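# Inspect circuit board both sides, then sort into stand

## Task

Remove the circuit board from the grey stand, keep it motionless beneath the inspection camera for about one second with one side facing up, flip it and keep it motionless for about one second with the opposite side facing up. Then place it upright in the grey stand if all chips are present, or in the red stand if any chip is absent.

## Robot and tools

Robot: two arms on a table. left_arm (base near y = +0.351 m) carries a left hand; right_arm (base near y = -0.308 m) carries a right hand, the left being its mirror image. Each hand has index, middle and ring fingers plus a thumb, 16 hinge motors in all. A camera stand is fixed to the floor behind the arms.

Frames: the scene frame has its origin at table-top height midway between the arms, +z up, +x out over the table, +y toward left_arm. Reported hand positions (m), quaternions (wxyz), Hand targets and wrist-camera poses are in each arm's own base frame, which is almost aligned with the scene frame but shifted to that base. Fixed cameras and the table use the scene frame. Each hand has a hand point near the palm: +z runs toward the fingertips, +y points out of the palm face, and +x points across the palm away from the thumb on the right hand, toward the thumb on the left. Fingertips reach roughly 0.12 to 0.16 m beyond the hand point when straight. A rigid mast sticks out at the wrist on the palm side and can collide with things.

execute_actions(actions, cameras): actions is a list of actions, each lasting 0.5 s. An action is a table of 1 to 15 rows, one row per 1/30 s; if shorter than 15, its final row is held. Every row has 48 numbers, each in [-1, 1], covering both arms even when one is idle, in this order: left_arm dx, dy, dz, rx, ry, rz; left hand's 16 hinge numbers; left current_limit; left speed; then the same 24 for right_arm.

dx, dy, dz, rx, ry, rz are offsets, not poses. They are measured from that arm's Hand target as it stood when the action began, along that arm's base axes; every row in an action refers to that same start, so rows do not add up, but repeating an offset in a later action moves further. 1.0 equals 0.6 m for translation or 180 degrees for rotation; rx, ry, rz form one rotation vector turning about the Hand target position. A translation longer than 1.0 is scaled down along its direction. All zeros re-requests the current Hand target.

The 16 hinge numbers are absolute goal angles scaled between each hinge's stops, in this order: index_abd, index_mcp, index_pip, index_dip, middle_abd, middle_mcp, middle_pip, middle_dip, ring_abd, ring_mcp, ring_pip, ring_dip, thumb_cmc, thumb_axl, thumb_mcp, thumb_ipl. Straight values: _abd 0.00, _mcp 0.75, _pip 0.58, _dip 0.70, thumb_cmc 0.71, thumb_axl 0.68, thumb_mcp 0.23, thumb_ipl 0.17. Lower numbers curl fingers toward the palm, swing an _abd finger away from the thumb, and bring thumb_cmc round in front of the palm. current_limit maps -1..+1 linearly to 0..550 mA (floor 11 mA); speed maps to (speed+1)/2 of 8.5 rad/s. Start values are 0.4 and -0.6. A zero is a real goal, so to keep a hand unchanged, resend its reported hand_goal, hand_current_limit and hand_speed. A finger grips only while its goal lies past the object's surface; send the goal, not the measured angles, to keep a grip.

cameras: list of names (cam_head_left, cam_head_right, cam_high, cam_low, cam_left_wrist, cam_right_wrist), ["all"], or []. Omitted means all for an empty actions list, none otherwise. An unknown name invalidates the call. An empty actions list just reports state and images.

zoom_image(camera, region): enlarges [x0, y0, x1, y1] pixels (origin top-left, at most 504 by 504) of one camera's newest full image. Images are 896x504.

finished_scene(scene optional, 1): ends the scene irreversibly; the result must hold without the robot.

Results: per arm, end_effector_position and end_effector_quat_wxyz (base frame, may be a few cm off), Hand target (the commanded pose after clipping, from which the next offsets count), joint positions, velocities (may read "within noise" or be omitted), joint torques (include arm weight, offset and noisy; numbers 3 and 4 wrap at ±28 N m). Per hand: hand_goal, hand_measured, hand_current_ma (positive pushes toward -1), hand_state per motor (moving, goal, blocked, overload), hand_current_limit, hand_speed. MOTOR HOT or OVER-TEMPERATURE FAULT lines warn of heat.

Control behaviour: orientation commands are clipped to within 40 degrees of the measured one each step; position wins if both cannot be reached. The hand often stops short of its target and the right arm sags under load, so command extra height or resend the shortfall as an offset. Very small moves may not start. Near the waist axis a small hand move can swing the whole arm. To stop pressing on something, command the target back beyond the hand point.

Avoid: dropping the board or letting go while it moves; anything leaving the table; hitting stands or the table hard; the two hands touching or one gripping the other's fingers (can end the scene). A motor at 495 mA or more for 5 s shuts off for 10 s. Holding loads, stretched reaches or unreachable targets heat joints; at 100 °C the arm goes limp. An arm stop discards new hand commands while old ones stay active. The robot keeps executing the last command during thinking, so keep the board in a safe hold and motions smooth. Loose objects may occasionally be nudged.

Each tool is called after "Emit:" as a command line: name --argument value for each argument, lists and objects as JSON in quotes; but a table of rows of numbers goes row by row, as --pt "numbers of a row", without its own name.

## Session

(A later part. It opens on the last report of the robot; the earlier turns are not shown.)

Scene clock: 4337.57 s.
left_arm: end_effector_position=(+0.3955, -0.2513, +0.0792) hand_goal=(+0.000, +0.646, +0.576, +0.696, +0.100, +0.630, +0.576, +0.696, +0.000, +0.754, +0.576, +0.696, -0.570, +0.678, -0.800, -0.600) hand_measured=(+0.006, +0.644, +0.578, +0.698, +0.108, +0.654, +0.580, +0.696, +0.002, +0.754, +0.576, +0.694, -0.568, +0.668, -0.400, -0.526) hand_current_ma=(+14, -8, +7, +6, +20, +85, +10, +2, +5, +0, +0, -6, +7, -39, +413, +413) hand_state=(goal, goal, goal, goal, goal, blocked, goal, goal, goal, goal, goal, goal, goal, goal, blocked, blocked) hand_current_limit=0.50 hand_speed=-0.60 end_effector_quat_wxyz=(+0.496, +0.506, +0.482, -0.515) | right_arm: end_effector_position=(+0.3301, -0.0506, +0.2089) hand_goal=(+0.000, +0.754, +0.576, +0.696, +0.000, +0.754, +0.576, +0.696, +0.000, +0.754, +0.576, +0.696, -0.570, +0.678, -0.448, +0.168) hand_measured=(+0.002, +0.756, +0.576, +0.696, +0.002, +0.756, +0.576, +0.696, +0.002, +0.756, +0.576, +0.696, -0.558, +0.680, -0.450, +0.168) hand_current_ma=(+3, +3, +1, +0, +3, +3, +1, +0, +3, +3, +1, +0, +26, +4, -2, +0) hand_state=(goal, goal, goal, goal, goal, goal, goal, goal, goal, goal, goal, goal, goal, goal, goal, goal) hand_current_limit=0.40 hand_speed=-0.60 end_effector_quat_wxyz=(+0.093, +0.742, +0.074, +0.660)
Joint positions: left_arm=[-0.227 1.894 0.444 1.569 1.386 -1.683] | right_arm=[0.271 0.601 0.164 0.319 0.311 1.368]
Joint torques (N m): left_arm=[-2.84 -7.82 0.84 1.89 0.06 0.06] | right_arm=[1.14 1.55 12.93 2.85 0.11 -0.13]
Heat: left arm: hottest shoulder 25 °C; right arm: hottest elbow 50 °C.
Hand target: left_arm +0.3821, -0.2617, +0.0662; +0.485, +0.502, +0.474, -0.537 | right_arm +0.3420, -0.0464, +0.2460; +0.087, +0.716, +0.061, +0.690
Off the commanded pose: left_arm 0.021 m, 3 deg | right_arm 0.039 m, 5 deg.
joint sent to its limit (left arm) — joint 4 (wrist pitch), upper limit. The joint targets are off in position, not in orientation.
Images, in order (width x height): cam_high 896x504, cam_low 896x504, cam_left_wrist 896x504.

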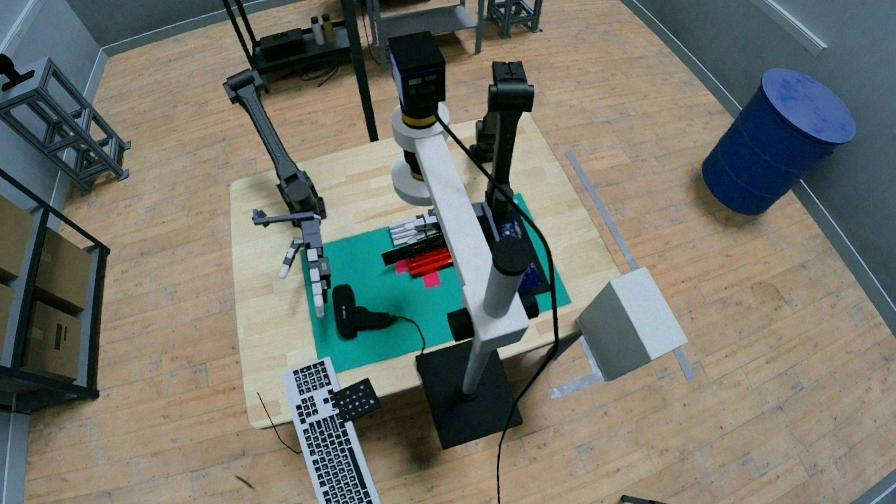

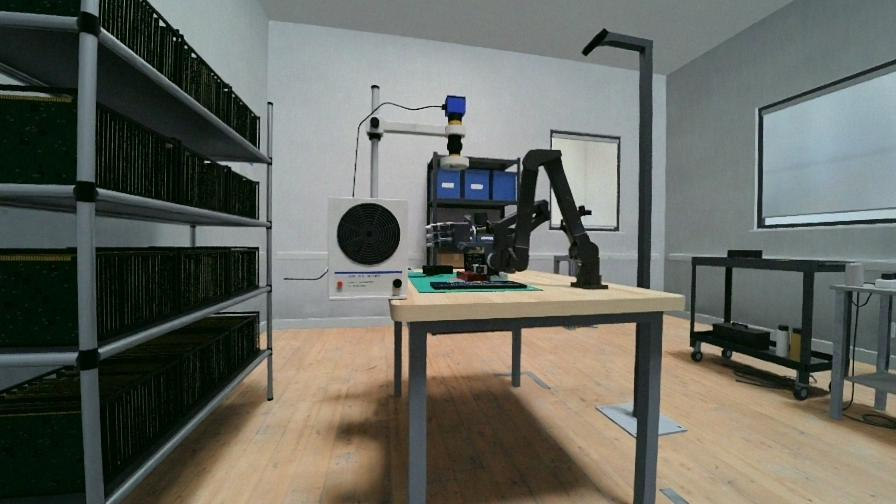

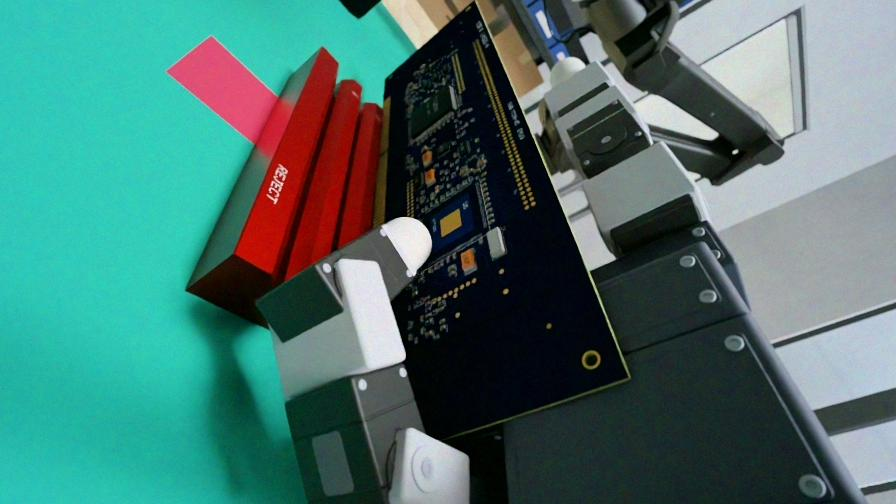

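Emit:
execute_actions --actions '[[[0,0,0.02,0,0.0,0,0,0.645,0.576,0.696,0.1,0.63,0.576,0.696,0,0.754,0.576,0.696,-0.571,0.678,-0.8,-0.6,0.6,-0.6,0,0,0,0,0,0,0,0.754,0.576,0.696,0,0.754,0.576,0.696,0,0.754,0.576,0.696,-0.571,0.678,-0.449,0.168,0.4,-0.6],[0,0,0.04,0,0.0,0,0,0.645,0.576,0.696,0.1,0.63,0.576,0.696,0,0.754,0.576,0.696,-0.571,0.678,-0.8,-0.6,0.6,-0.6,0,0,0,0,0,0,0,0.754,0.576,0.696,0,0.754,0.576,0.696,0,0.754,0.576,0.696,-0.571,0.678,-0.449,0.168,0.4,-0.6]],[[0.025,0.003,0.0,0,0.0,-0.008,0,0.645,0.576,0.696,0.1,0.63,0.576,0.696,0,0.754,0.576,0.696,-0.571,0.678,-0.8,-0.6,0.6,-0.6,0,0,0,0,0,0,0,0.754,0.576,0.696,0,0.754,0.576,0.696,0,0.754,0.576,0.696,-0.571,0.678,-0.449,0.168,0.4,-0.6]]]' --cameras '["cam_left_wrist","cam_high"]'

Emit:
zoom_image --camera "cam_left_wrist" --region '[280, 75, 390, 205]'

Emit:
zoom_image --camera "cam_high" --region '[380, 230, 450, 285]'

Scene clock: 4351.97 s.
left_arm: end_effector_position=(+0.3884, -0.2565, +0.0835) hand_goal=(+0.000, +0.646, +0.576, +0.696, +0.100, +0.630, +0.576, +0.696, +0.000, +0.754, +0.576, +0.696, -0.570, +0.678, -0.800, -0.600) hand_measured=(+0.006, +0.644, +0.578, +0.698, +0.108, +0.652, +0.580, +0.696, +0.002, +0.754, +0.576, +0.694, -0.566, +0.668, -0.398, -0.528) hand_current_ma=(+14, -5, +6, +6, +20, +81, +10, +2, +5, +0, +0, -6, +8, -39, +440, +410) hand_state=(goal, goal, goal, goal, goal, blocked, goal, goal, goal, goal, goal, goal, goal, goal, blocked, blocked) hand_current_limit=0.60 hand_speed=-0.60 end_effector_quat_wxyz=(+0.467, +0.507, +0.483, -0.540) | right_arm: end_effector_position=(+0.3301, -0.0506, +0.2089) hand_goal=(+0.000, +0.754, +0.576, +0.696, +0.000, +0.754, +0.576, +0.696, +0.000, +0.754, +0.576, +0.696, -0.570, +0.678, -0.448, +0.168) hand_measured=(+0.002, +0.756, +0.576, +0.696, +0.002, +0.756, +0.576, +0.696, +0.002, +0.756, +0.576, +0.696, -0.558, +0.680, -0.450, +0.168) hand_current_ma=(+3, +3, +1, +0, +3, +3, +1, +0, +3, +3, +1, +0, +26, +4, -2, +0) hand_state=(goal, goal, goal, goal, goal, goal, goal, goal, goal, goal, goal, goal, goal, goal, goal, goal) hand_current_limit=0.40 hand_speed=-0.60 end_effector_quat_wxyz=(+0.093, +0.742, +0.074, +0.660)
Joint positions: left_arm=[-0.228 1.867 0.453 1.569 1.438 -1.773] | right_arm=[0.271 0.601 0.164 0.319 0.311 1.368]
Joint torques (N m): left_arm=[-0.67 -9.82 3.82 1.84 0.07 -0.04] | right_arm=[1.26 1.26 12.9 2.76 0.11 -0.1]
Heat: left arm: hottest shoulder 25 °C; right arm: hottest elbow 50 °C.
Hand target: left_arm +0.3971, -0.2599, +0.0902; +0.478, +0.508, +0.467, -0.543 | right_arm +0.3420, -0.0464, +0.2460; +0.087, +0.716, +0.061, +0.690
Off the commanded pose: left_arm 0.012 m, 2 deg | right_arm 0.039 m, 5 deg.
joint sent to its limit (left arm) — joint 4 (wrist pitch), upper limit. The joint targets are off in position, not in orientation.
Images, in order (width x height): cam_high 896x504, cam_left_wrist 896x504.

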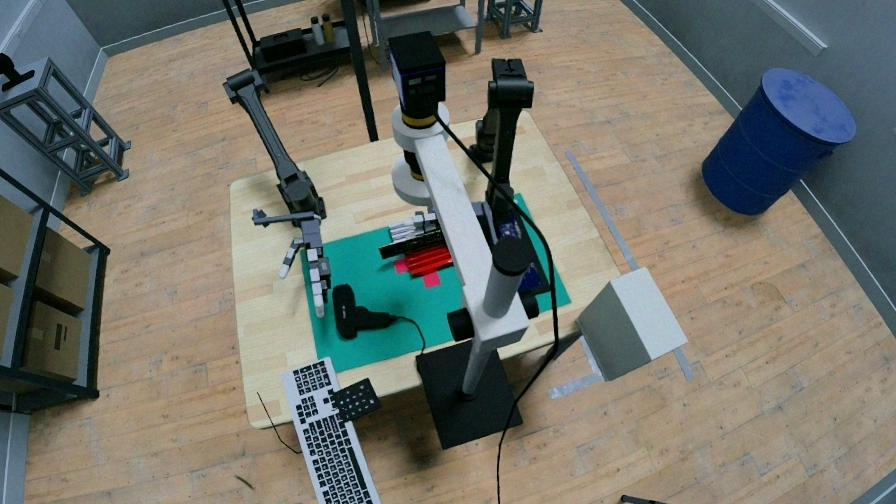

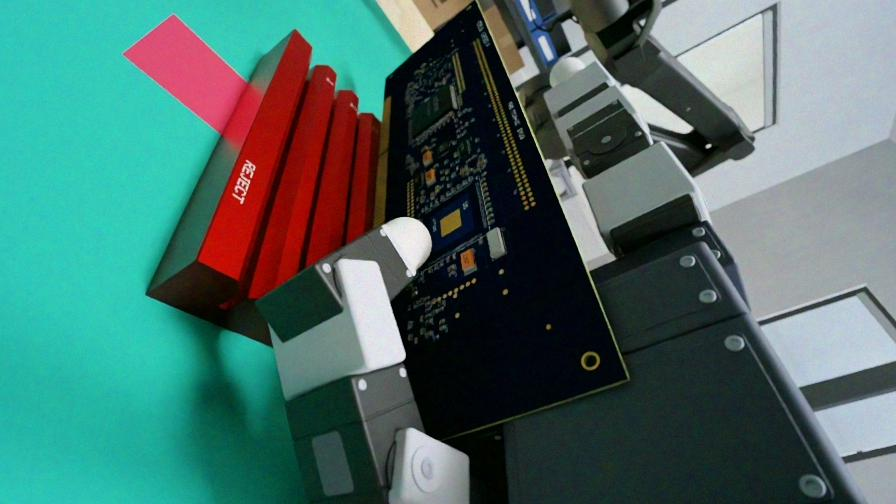

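Scaled by 3.877 from the camera's 896x504 image, which has a finer 1280x720 frame.

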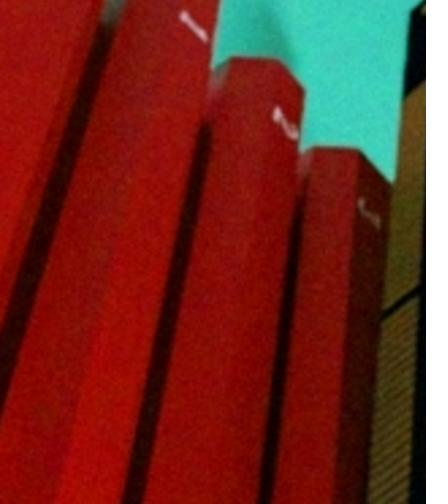

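Scaled by 7.200 from the camera's 896x504 image, which has a finer 1280x720 frame.

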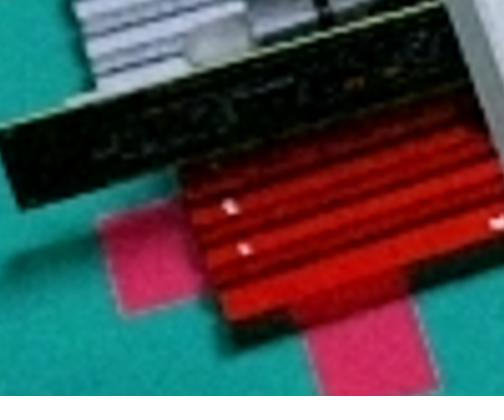

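Emit:
execute_actions --actions '[[[0.014,0.0,0.0,0,-0.009,0.001,0,0.645,0.576,0.696,0.1,0.63,0.576,0.696,0,0.754,0.576,0.696,-0.571,0.678,-0.8,-0.6,0.6,-0.6,0,0,0,0,0,0,0,0.754,0.576,0.696,0,0.754,0.576,0.696,0,0.754,0.576,0.696,-0.571,0.678,-0.449,0.168,0.4,-0.6],[0.026,0.0,0.0,0,-0.0175,0.003,0,0.645,0.576,0.696,0.1,0.63,0.576,0.696,0,0.754,0.576,0.696,-0.571,0.678,-0.8,-0.6,0.6,-0.6,0,0,0,0,0,0,0,0.754,0.576,0.696,0,0.754,0.576,0.696,0,0.754,0.576,0.696,-0.571,0.678,-0.449,0.168,0.4,-0.6]]]' --cameras '["cam_left_wrist","cam_high"]'

Emit:
zoom_image --camera "cam_left_wrist" --region '[280, 75, 390, 205]'

Emit:
zoom_image --camera "cam_high" --region '[380, 230, 450, 285]'

Scene clock: 4367.20 s.
left_arm: end_effector_position=(+0.3995, -0.2595, +0.0859) hand_goal=(+0.000, +0.646, +0.576, +0.696, +0.100, +0.630, +0.576, +0.696, +0.000, +0.754, +0.576, +0.696, -0.570, +0.678, -0.800, -0.600) hand_measured=(+0.006, +0.646, +0.578, +0.698, +0.108, +0.654, +0.580, +0.696, +0.002, +0.754, +0.576, +0.694, -0.566, +0.670, -0.398, -0.528) hand_current_ma=(+14, +0, +6, +6, +22, +87, +10, +2, +5, +0, +0, -6, +8, -26, +440, +410) hand_state=(goal, goal, goal, goal, goal, blocked, goal, goal, goal, goal, goal, goal, goal, goal, blocked, blocked) hand_current_limit=0.60 hand_speed=-0.60 end_effector_quat_wxyz=(+0.476, +0.516, +0.472, -0.533) | right_arm: end_effector_position=(+0.3301, -0.0506, +0.2089) hand_goal=(+0.000, +0.754, +0.576, +0.696, +0.000, +0.754, +0.576, +0.696, +0.000, +0.754, +0.576, +0.696, -0.570, +0.678, -0.448, +0.168) hand_measured=(+0.002, +0.756, +0.576, +0.696, +0.002, +0.756, +0.576, +0.696, +0.002, +0.756, +0.576, +0.696, -0.558, +0.680, -0.450, +0.168) hand_current_ma=(+3, +3, +1, +0, +3, +3, +1, +0, +3, +3, +1, +0, +26, +4, -2, +0) hand_state=(goal, goal, goal, goal, goal, goal, goal, goal, goal, goal, goal, goal, goal, goal, goal, goal) hand_current_limit=0.40 hand_speed=-0.60 end_effector_quat_wxyz=(+0.093, +0.742, +0.074, +0.660)
Joint positions: left_arm=[-0.228 1.884 0.486 1.569 1.442 -1.752] | right_arm=[0.271 0.601 0.164 0.319 0.311 1.368]
Joint torques (N m): left_arm=[-0.03 -9.17 4.3 1.81 -0.12 0.22] | right_arm=[1.2 1.2 12.98 2.81 0.11 -0.13]
Heat: left arm: hottest shoulder 25 °C; right arm: hottest elbow 50 °C.
Hand target: left_arm +0.4127, -0.2599, +0.0902; +0.493, +0.521, +0.456, -0.527 | right_arm +0.3420, -0.0464, +0.2460; +0.087, +0.716, +0.061, +0.690
Off the commanded pose: left_arm 0.014 m, 3 deg | right_arm 0.039 m, 5 deg.
joint sent to its limit (left arm) — joint 4 (wrist pitch), upper limit. The joint targets are off in position, not in orientation.
Images, in order (width x height): cam_high 896x504, cam_left_wrist 896x504.

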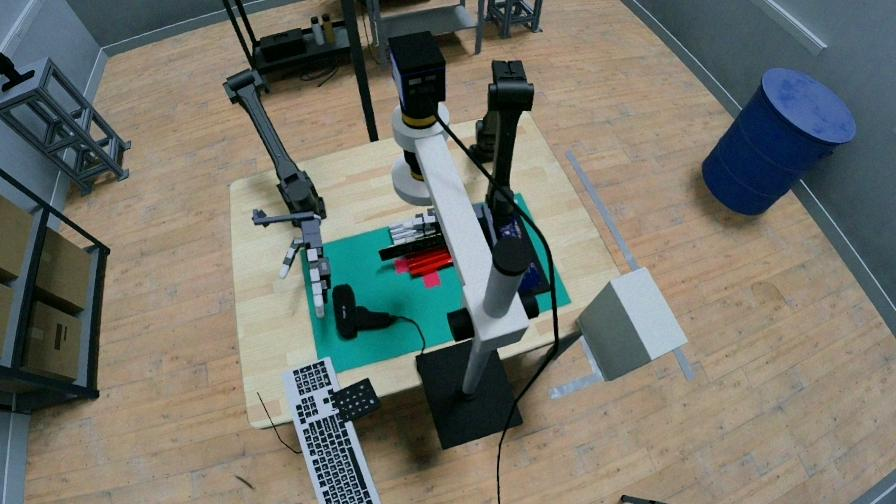

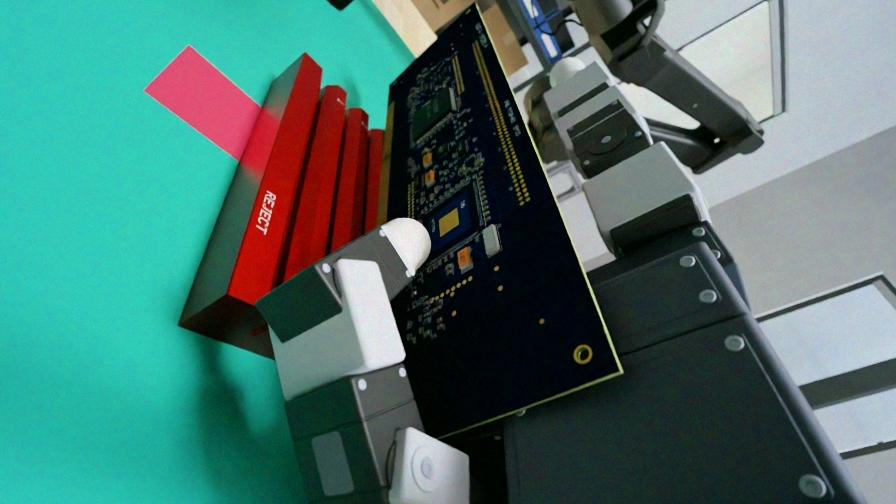

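Scaled by 3.877 from the camera's 896x504 image, which has a finer 1280x720 frame.

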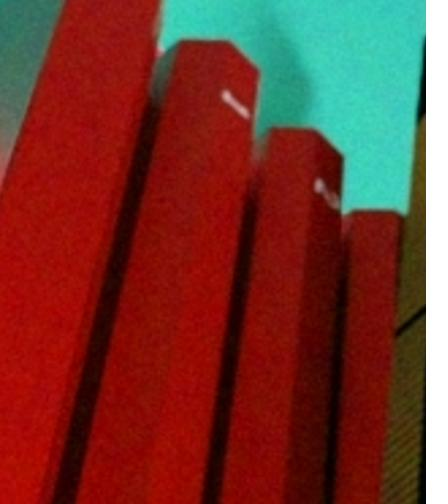

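Scaled by 7.200 from the camera's 896x504 image, which has a finer 1280x720 frame.

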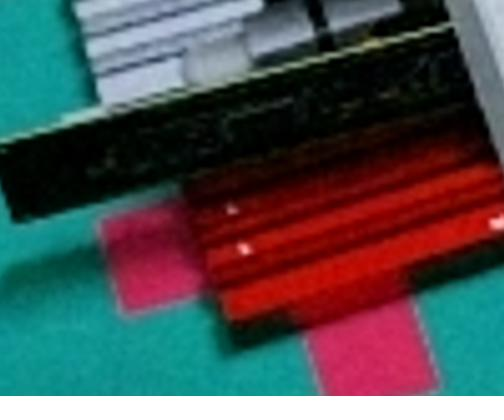

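Emit:
execute_actions --actions '[[[0.002,0,0.0,0,0.0,0,0,0.605,0.576,0.696,0.1,0.63,0.576,0.696,0,0.754,0.576,0.696,-0.571,0.678,-0.8,-0.6,0.6,-0.6,0,0,0,0,0,0,0,0.754,0.576,0.696,0,0.754,0.576,0.696,0,0.754,0.576,0.696,-0.571,0.678,-0.449,0.168,0.4,-0.6]]]' --cameras '["cam_left_wrist","cam_high"]'

Emit:
zoom_image --camera "cam_left_wrist" --region '[280, 75, 390, 205]'

Emit:
zoom_image --camera "cam_high" --region '[380, 230, 450, 285]'

Scene clock: 4388.87 s.
left_arm: end_effector_position=(+0.3998, -0.2596, +0.0837) hand_goal=(+0.000, +0.606, +0.576, +0.696, +0.100, +0.630, +0.576, +0.696, +0.000, +0.754, +0.576, +0.696, -0.570, +0.678, -0.800, -0.600) hand_measured=(+0.006, +0.624, +0.578, +0.698, +0.108, +0.654, +0.580, +0.696, +0.002, +0.754, +0.576, +0.694, -0.566, +0.670, -0.398, -0.528) hand_current_ma=(+14, +67, +6, +6, +22, +88, +10, +2, +5, +0, +0, -6, +8, -26, +440, +402) hand_state=(goal, goal, goal, goal, goal, blocked, goal, goal, goal, goal, goal, goal, goal, goal, blocked, blocked) hand_current_limit=0.60 hand_speed=-0.60 end_effector_quat_wxyz=(+0.475, +0.516, +0.473, -0.534) | right_arm: end_effector_position=(+0.3301, -0.0506, +0.2089) hand_goal=(+0.000, +0.754, +0.576, +0.696, +0.000, +0.754, +0.576, +0.696, +0.000, +0.754, +0.576, +0.696, -0.570, +0.678, -0.448, +0.168) hand_measured=(+0.002, +0.756, +0.576, +0.696, +0.002, +0.756, +0.576, +0.696, +0.002, +0.756, +0.576, +0.696, -0.558, +0.680, -0.450, +0.168) hand_current_ma=(+3, +3, +1, +0, +3, +3, +1, +0, +3, +3, +1, +0, +26, +4, -2, +0) hand_state=(goal, goal, goal, goal, goal, goal, goal, goal, goal, goal, goal, goal, goal, goal, goal, goal) hand_current_limit=0.40 hand_speed=-0.60 end_effector_quat_wxyz=(+0.093, +0.742, +0.074, +0.660)
Joint positions: left_arm=[-0.228 1.89 0.487 1.569 1.442 -1.75] | right_arm=[0.271 0.601 0.164 0.319 0.311 1.368]
Joint torques (N m): left_arm=[0.09 -9.47 4.37 1.81 -0.1 0.18] | right_arm=[0.97 1.79 12.89 2.84 0.15 -0.12]
Heat: left arm: hottest shoulder 25 °C; right arm: hottest elbow 50 °C.
Hand target: left_arm +0.4139, -0.2599, +0.0902; +0.493, +0.521, +0.456, -0.527 | right_arm +0.3420, -0.0464, +0.2460; +0.087, +0.716, +0.061, +0.690
Off the commanded pose: left_arm 0.015 m, 3 deg | right_arm 0.039 m, 5 deg.
joint sent to its limit (left arm) — joint 4 (wrist pitch), upper limit. The joint targets are off in position, not in orientation.
Images, in order (width x height): cam_high 896x504, cam_left_wrist 896x504.

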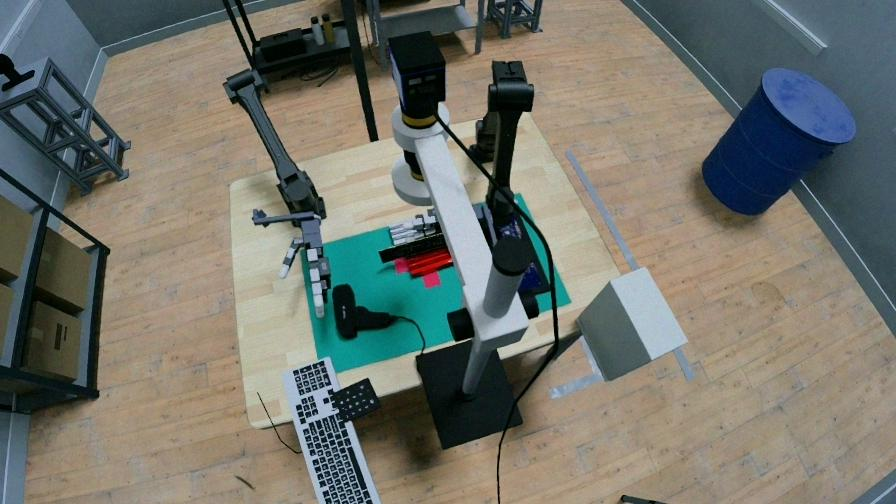

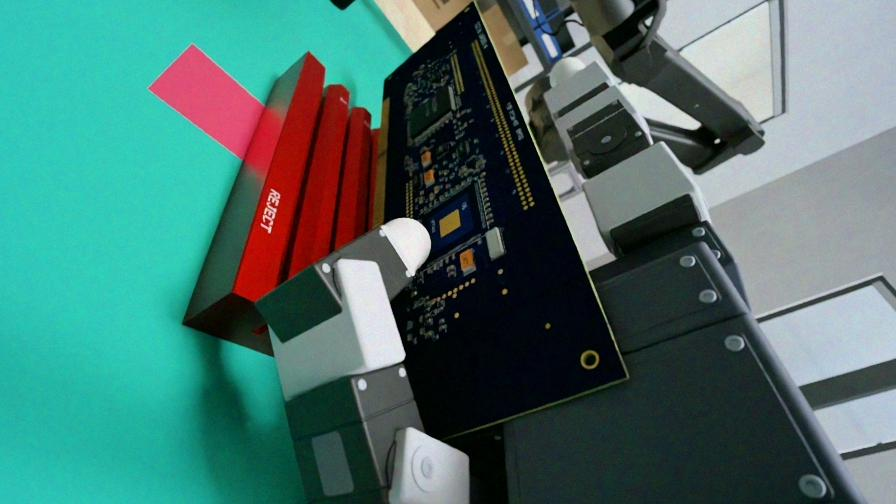

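Scaled by 3.877 from the camera's 896x504 image, which has a finer 1280x720 frame.

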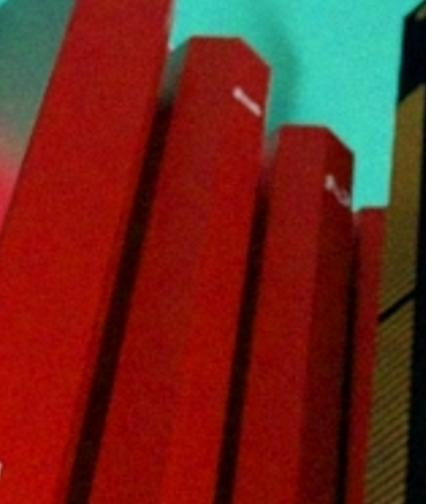

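Scaled by 7.200 from the camera's 896x504 image, which has a finer 1280x720 frame.

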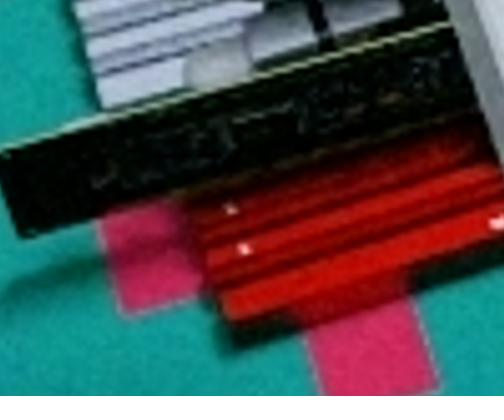

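Emit:
execute_actions --actions '[[[0.0,0,-0.009,0,0.0,0,0,0.602,0.576,0.696,0.1,0.63,0.576,0.696,0,0.754,0.576,0.696,-0.571,0.678,-0.8,-0.6,0.6,-0.6,0,0,0,0,0,0,0,0.754,0.576,0.696,0,0.754,0.576,0.696,0,0.754,0.576,0.696,-0.571,0.678,-0.449,0.168,0.4,-0.6],[0.0,0,-0.017,0,0.0,0,0,0.602,0.576,0.696,0.1,0.63,0.576,0.696,0,0.754,0.576,0.696,-0.571,0.678,-0.8,-0.6,0.6,-0.6,0,0,0,0,0,0,0,0.754,0.576,0.696,0,0.754,0.576,0.696,0,0.754,0.576,0.696,-0.571,0.678,-0.449,0.168,0.4,-0.6]]]' --cameras '["cam_left_wrist","cam_high"]'

Emit:
zoom_image --camera "cam_left_wrist" --region '[280, 75, 390, 205]'

Emit:
zoom_image --camera "cam_high" --region '[380, 230, 450, 285]'

Scene clock: 4404.93 s.
left_arm: end_effector_position=(+0.4011, -0.2600, +0.0819) hand_goal=(+0.000, +0.602, +0.576, +0.696, +0.100, +0.630, +0.576, +0.696, +0.000, +0.754, +0.576, +0.696, -0.570, +0.678, -0.800, -0.600) hand_measured=(+0.006, +0.624, +0.578, +0.698, +0.108, +0.652, +0.580, +0.696, +0.002, +0.754, +0.576, +0.694, -0.566, +0.668, -0.398, -0.530) hand_current_ma=(+14, +78, +6, +6, +21, +82, +10, +2, +5, +0, +0, -6, +8, -37, +440, +400) hand_state=(goal, blocked, goal, goal, goal, blocked, goal, goal, goal, goal, goal, goal, goal, goal, blocked, blocked) hand_current_limit=0.60 hand_speed=-0.60 end_effector_quat_wxyz=(+0.476, +0.518, +0.471, -0.532) | right_arm: end_effector_position=(+0.3301, -0.0506, +0.2089) hand_goal=(+0.000, +0.754, +0.576, +0.696, +0.000, +0.754, +0.576, +0.696, +0.000, +0.754, +0.576, +0.696, -0.570, +0.678, -0.448, +0.168) hand_measured=(+0.002, +0.756, +0.576, +0.696, +0.002, +0.756, +0.576, +0.696, +0.002, +0.756, +0.576, +0.696, -0.558, +0.680, -0.450, +0.168) hand_current_ma=(+3, +3, +1, +0, +3, +3, +1, +0, +3, +3, +1, +0, +26, +4, -2, +0) hand_state=(goal, goal, goal, goal, goal, goal, goal, goal, goal, goal, goal, goal, goal, goal, goal, goal) hand_current_limit=0.40 hand_speed=-0.60 end_effector_quat_wxyz=(+0.093, +0.742, +0.074, +0.660)
Joint positions: left_arm=[-0.228 1.9 0.492 1.569 1.444 -1.738] | right_arm=[0.271 0.601 0.164 0.319 0.311 1.368]
Joint torques (N m): left_arm=[0.09 -8 4.19 1.81 -0.13 0.31] | right_arm=[1.08 1.55 12.92 2.97 0.09 -0.11]
Heat: left arm: hottest shoulder 25 °C; right arm: hottest elbow 50 °C.
Hand target: left_arm +0.4139, -0.2599, +0.0800; +0.493, +0.521, +0.456, -0.527 | right_arm +0.3420, -0.0464, +0.2460; +0.087, +0.716, +0.061, +0.690
Off the commanded pose: left_arm 0.013 m, 3 deg | right_arm 0.039 m, 5 deg.
joint sent to its limit (left arm) — joint 4 (wrist pitch), upper limit. The joint targets are off in position, not in orientation.
Images, in order (width x height): cam_high 896x504, cam_left_wrist 896x504.

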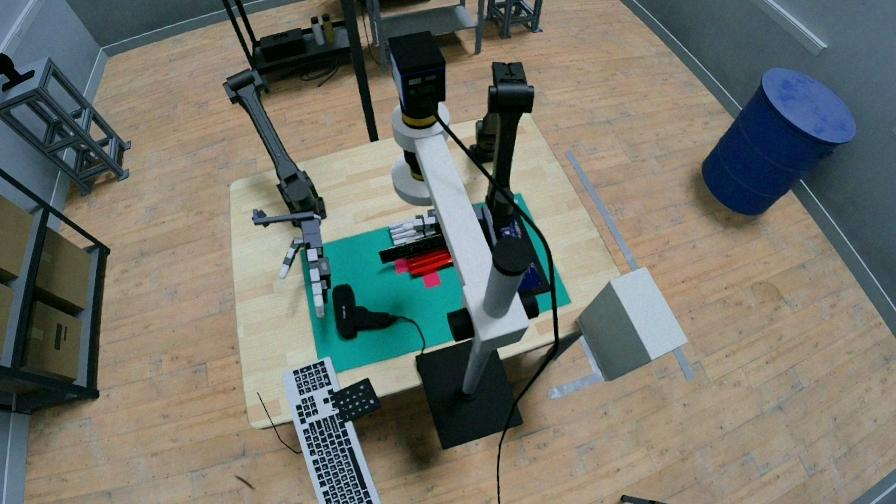

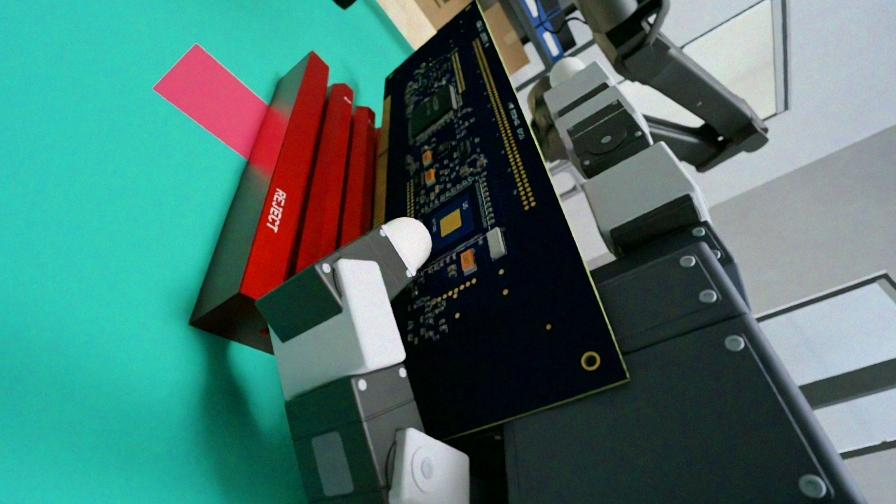

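Scaled by 3.877 from the camera's 896x504 image, which has a finer 1280x720 frame.

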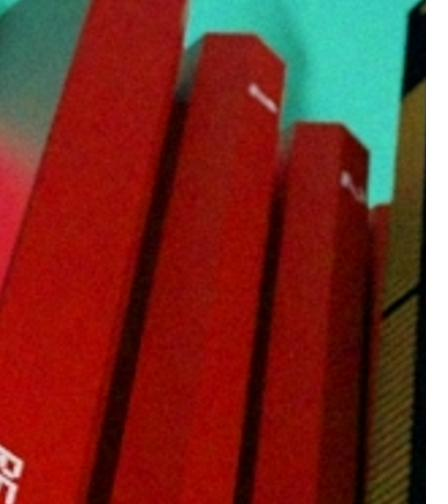

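Scaled by 7.200 from the camera's 896x504 image, which has a finer 1280x720 frame.

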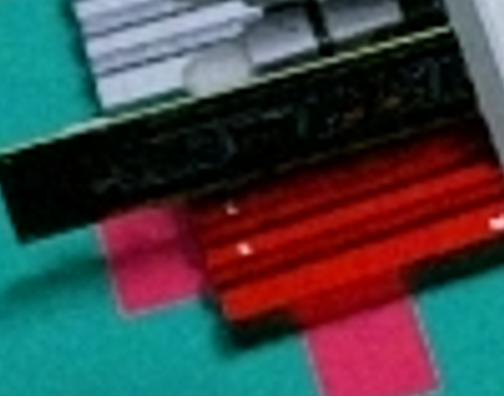

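Emit:
execute_actions --actions '[[[-0.002,0,-0.007,0,0.0,0,0,0.602,0.576,0.696,0.1,0.63,0.576,0.696,0,0.754,0.576,0.696,-0.571,0.678,-0.8,-0.6,0.6,-0.6,0,0,0,0,0,0,0,0.754,0.576,0.696,0,0.754,0.576,0.696,0,0.754,0.576,0.696,-0.571,0.678,-0.449,0.168,0.4,-0.6],[-0.003,0,-0.013,0,0.0,0,0,0.602,0.576,0.696,0.1,0.63,0.576,0.696,0,0.754,0.576,0.696,-0.571,0.678,-0.8,-0.6,0.6,-0.6,0,0,0,0,0,0,0,0.754,0.576,0.696,0,0.754,0.576,0.696,0,0.754,0.576,0.696,-0.571,0.678,-0.449,0.168,0.4,-0.6]]]' --cameras '["cam_left_wrist","cam_high"]'

Emit:
zoom_image --camera "cam_left_wrist" --region '[280, 75, 390, 205]'

Emit:
zoom_image --camera "cam_high" --region '[380, 230, 450, 285]'

Scene clock: 4415.33 s.
left_arm: end_effector_position=(+0.4003, -0.2607, +0.0819) hand_goal=(+0.000, +0.602, +0.576, +0.696, +0.100, +0.630, +0.576, +0.696, +0.000, +0.754, +0.576, +0.696, -0.570, +0.678, -0.800, -0.600) hand_measured=(+0.006, +0.624, +0.578, +0.698, +0.108, +0.652, +0.580, +0.696, +0.002, +0.754, +0.576, +0.694, -0.566, +0.662, -0.398, -0.532) hand_current_ma=(+13, +78, +6, +6, +21, +82, +10, +2, +5, +0, +0, -6, +8, -62, +440, +385) hand_state=(goal, blocked, goal, goal, goal, blocked, goal, goal, goal, goal, goal, goal, goal, goal, blocked, blocked) hand_current_limit=0.60 hand_speed=-0.60 end_effector_quat_wxyz=(+0.480, +0.523, +0.465, -0.529) | right_arm: end_effector_position=(+0.3301, -0.0506, +0.2089) hand_goal=(+0.000, +0.754, +0.576, +0.696, +0.000, +0.754, +0.576, +0.696, +0.000, +0.754, +0.576, +0.696, -0.570, +0.678, -0.448, +0.168) hand_measured=(+0.002, +0.756, +0.576, +0.696, +0.002, +0.756, +0.576, +0.696, +0.002, +0.756, +0.576, +0.696, -0.558, +0.680, -0.450, +0.168) hand_current_ma=(+3, +3, +1, +0, +3, +3, +1, +0, +3, +3, +1, +0, +26, +4, -2, +0) hand_state=(goal, goal, goal, goal, goal, goal, goal, goal, goal, goal, goal, goal, goal, goal, goal, goal) hand_current_limit=0.40 hand_speed=-0.60 end_effector_quat_wxyz=(+0.093, +0.742, +0.074, +0.660)
Joint positions: left_arm=[-0.23 1.906 0.492 1.576 1.447 -1.722] | right_arm=[0.271 0.601 0.164 0.319 0.311 1.368]
Joint torques (N m): left_arm=[-0.03 -6.89 3.85 1.55 -0.32 0.38] | right_arm=[1.14 1.32 13.08 2.91 0.05 -0.12]
Heat: left arm: hottest shoulder 25 °C; right arm: hottest elbow 50 °C.
Hand target: left_arm +0.4121, -0.2599, +0.0722; +0.493, +0.521, +0.456, -0.527 | right_arm +0.3420, -0.0464, +0.2460; +0.087, +0.716, +0.061, +0.690
Off the commanded pose: left_arm 0.015 m, 2 deg | right_arm 0.039 m, 5 deg.
joint read past its limit (left arm) — joint 4 (wrist pitch), upper limit.
joint sent to its limit (left arm) — joint 4 (wrist pitch), upper limit. The joint targets are off in position, not in orientation.
Images, in order (width x height): cam_high 896x504, cam_left_wrist 896x504.

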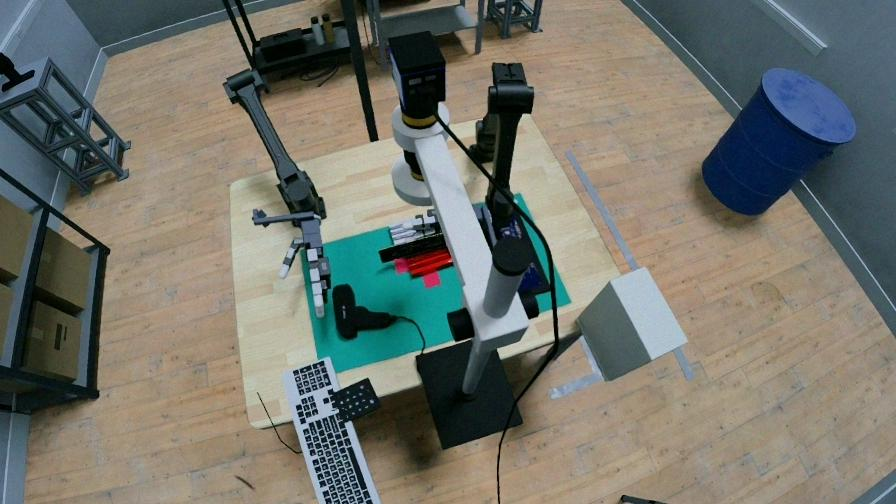

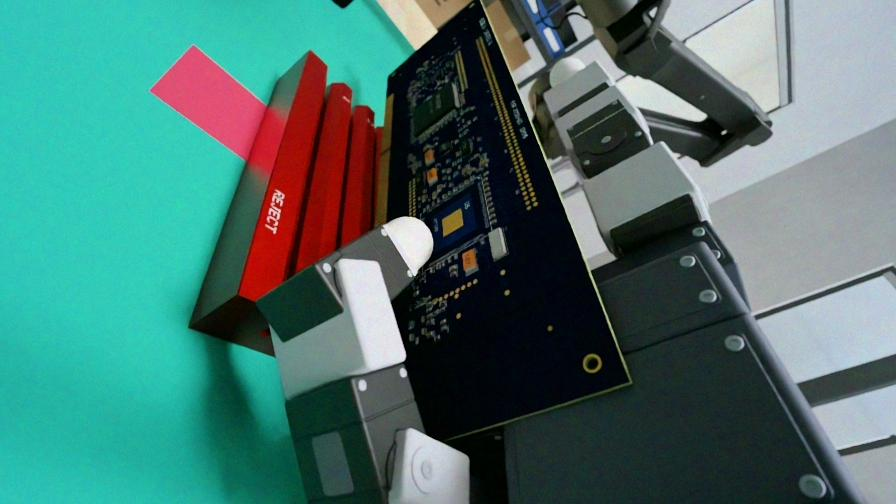

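Scaled by 3.877 from the camera's 896x504 image, which has a finer 1280x720 frame.

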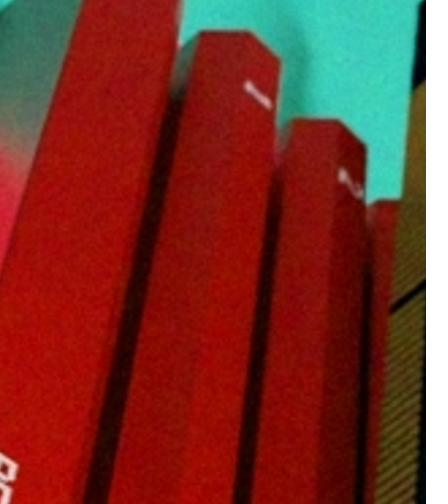

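Scaled by 7.200 from the camera's 896x504 image, which has a finer 1280x720 frame.

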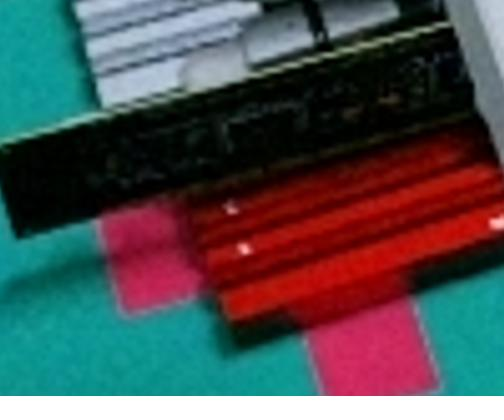

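Emit:
execute_actions --actions '[[[0.0,0,0.016,0,0.0,0,0,0.595,0.576,0.696,0.1,0.63,0.576,0.696,0,0.754,0.576,0.696,-0.571,0.678,-0.8,-0.6,0.6,-0.6,0,0,0,0,0,0,0,0.754,0.576,0.696,0,0.754,0.576,0.696,0,0.754,0.576,0.696,-0.571,0.678,-0.449,0.168,0.4,-0.6],[0.0,0,0.024,0,0.0,0,0,0.585,0.576,0.696,0.1,0.63,0.576,0.696,0,0.754,0.576,0.696,-0.571,0.678,-0.8,-0.6,0.6,-0.6,0,0,0,0,0,0,0,0.754,0.576,0.696,0,0.754,0.576,0.696,0,0.754,0.576,0.696,-0.571,0.678,-0.449,0.168,0.4,-0.6]]]' --cameras '["cam_left_wrist","cam_high","cam_low"]'

Emit:
zoom_image --camera "cam_left_wrist" --region '[280, 75, 390, 205]'

Emit:
zoom_image --camera "cam_high" --region '[380, 230, 450, 285]'

Emit:
zoom_image --camera "cam_low" --region '[440, 240, 520, 295]'

Scene clock: 4442.03 s.
left_arm: end_effector_position=(+0.4002, -0.2607, +0.0816) hand_goal=(+0.000, +0.586, +0.576, +0.696, +0.100, +0.630, +0.576, +0.696, +0.000, +0.754, +0.576, +0.696, -0.570, +0.678, -0.800, -0.600) hand_measured=(+0.006, +0.622, +0.578, +0.698, +0.108, +0.652, +0.580, +0.696, +0.002, +0.754, +0.576, +0.694, -0.566, +0.662, -0.398, -0.532) hand_current_ma=(+12, +144, +6, +6, +21, +82, +10, +2, +5, +0, +0, -6, +8, -62, +440, +385) hand_state=(goal, blocked, goal, goal, goal, blocked, goal, goal, goal, goal, goal, goal, goal, goal, blocked, blocked) hand_current_limit=0.60 hand_speed=-0.60 end_effector_quat_wxyz=(+0.479, +0.522, +0.466, -0.530) | right_arm: end_effector_position=(+0.3301, -0.0506, +0.2089) hand_goal=(+0.000, +0.754, +0.576, +0.696, +0.000, +0.754, +0.576, +0.696, +0.000, +0.754, +0.576, +0.696, -0.570, +0.678, -0.448, +0.168) hand_measured=(+0.002, +0.756, +0.576, +0.696, +0.002, +0.756, +0.576, +0.696, +0.002, +0.756, +0.576, +0.696, -0.558, +0.680, -0.450, +0.168) hand_current_ma=(+3, +3, +1, +0, +3, +3, +1, +0, +3, +3, +1, +0, +26, +4, -2, +0) hand_state=(goal, goal, goal, goal, goal, goal, goal, goal, goal, goal, goal, goal, goal, goal, goal, goal) hand_current_limit=0.40 hand_speed=-0.60 end_effector_quat_wxyz=(+0.093, +0.742, +0.074, +0.660)
Joint positions: left_arm=[-0.23 1.906 0.492 1.576 1.447 -1.725] | right_arm=[0.271 0.601 0.164 0.319 0.311 1.368]
Joint torques (N m): left_arm=[0.03 -10.17 3.71 1.55 -0.32 0.08] | right_arm=[1.2 0.97 13.01 2.86 0.13 -0.1]
Heat: left arm: hottest shoulder 25 °C; right arm: hottest elbow 50 °C.
Hand target: left_arm +0.4121, -0.2599, +0.0866; +0.493, +0.521, +0.456, -0.527 | right_arm +0.3420, -0.0464, +0.2460; +0.087, +0.716, +0.061, +0.690
Off the commanded pose: left_arm 0.013 m, 2 deg | right_arm 0.039 m, 5 deg.
joint read past its limit (left arm) — joint 4 (wrist pitch), upper limit.
joint sent to its limit (left arm) — joint 4 (wrist pitch), upper limit. The joint targets are off in position, not in orientation.
Images, in order (width x height): cam_high 896x504, cam_low 896x504, cam_left_wrist 896x504.

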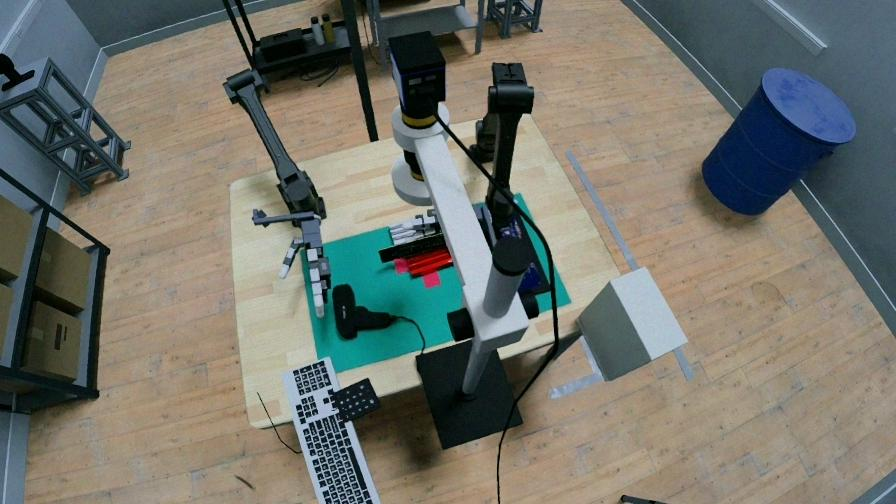

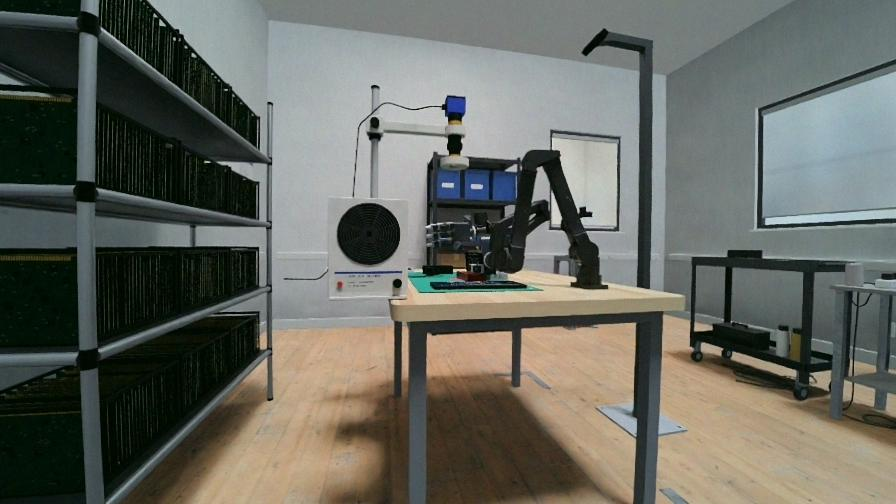

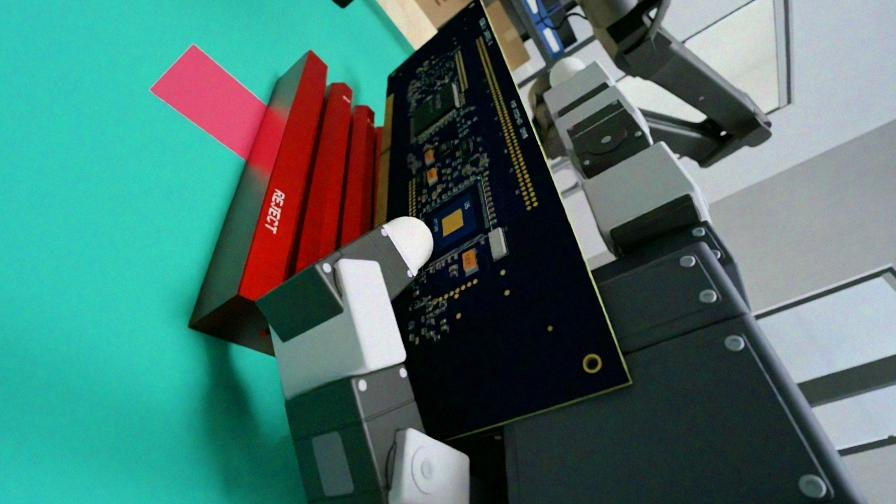

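Scaled by 3.877 from the camera's 896x504 image, which has a finer 1280x720 frame.

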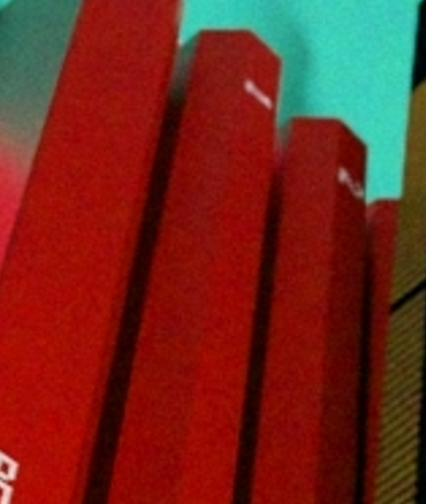

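Scaled by 7.200 from the camera's 896x504 image, which has a finer 1280x720 frame.

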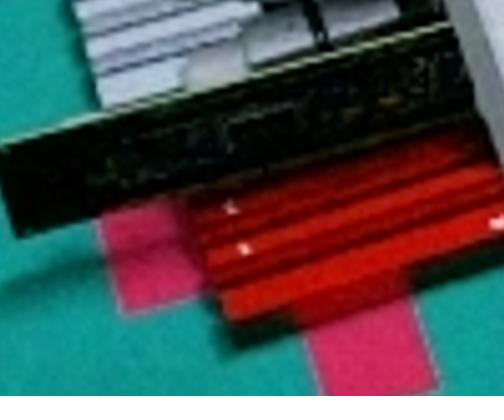

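Scaled by 6.300 from the camera's 896x504 image, which has a finer 1280x720 frame.

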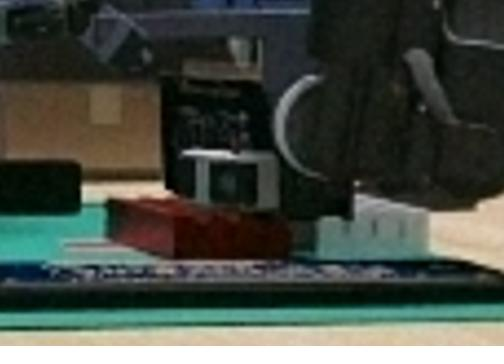

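Emit:
zoom_image --camera "cam_high" --region '[380, 245, 415, 275]'

Emit:
zoom_image --camera "cam_high" --region '[412, 235, 450, 270]'

Emit:
zoom_image --camera "cam_left_wrist" --region '[340, 180, 400, 240]'

Scaled by 14.400 from the camera's 896x504 image, which has a finer 1280x720 frame.

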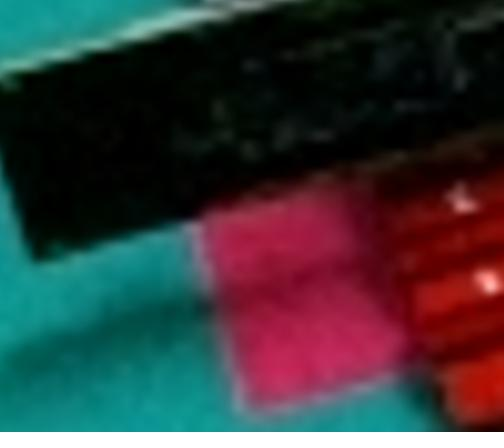

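Scaled by 13.263 from the camera's 896x504 image, which has a finer 1280x720 frame.

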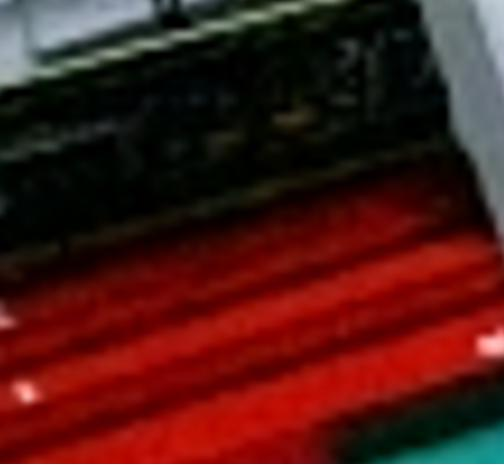

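Scaled by 8.400 from the camera's 896x504 image, which has a finer 1280x720 frame.

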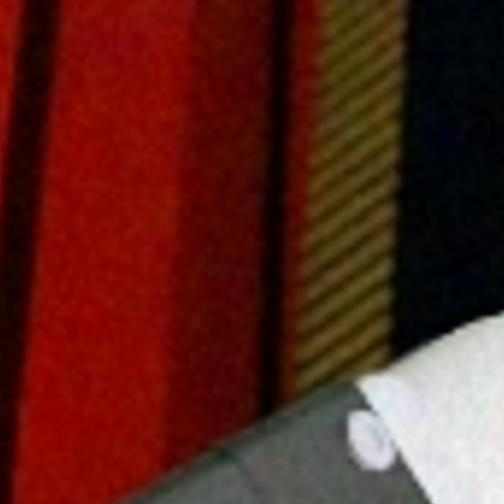

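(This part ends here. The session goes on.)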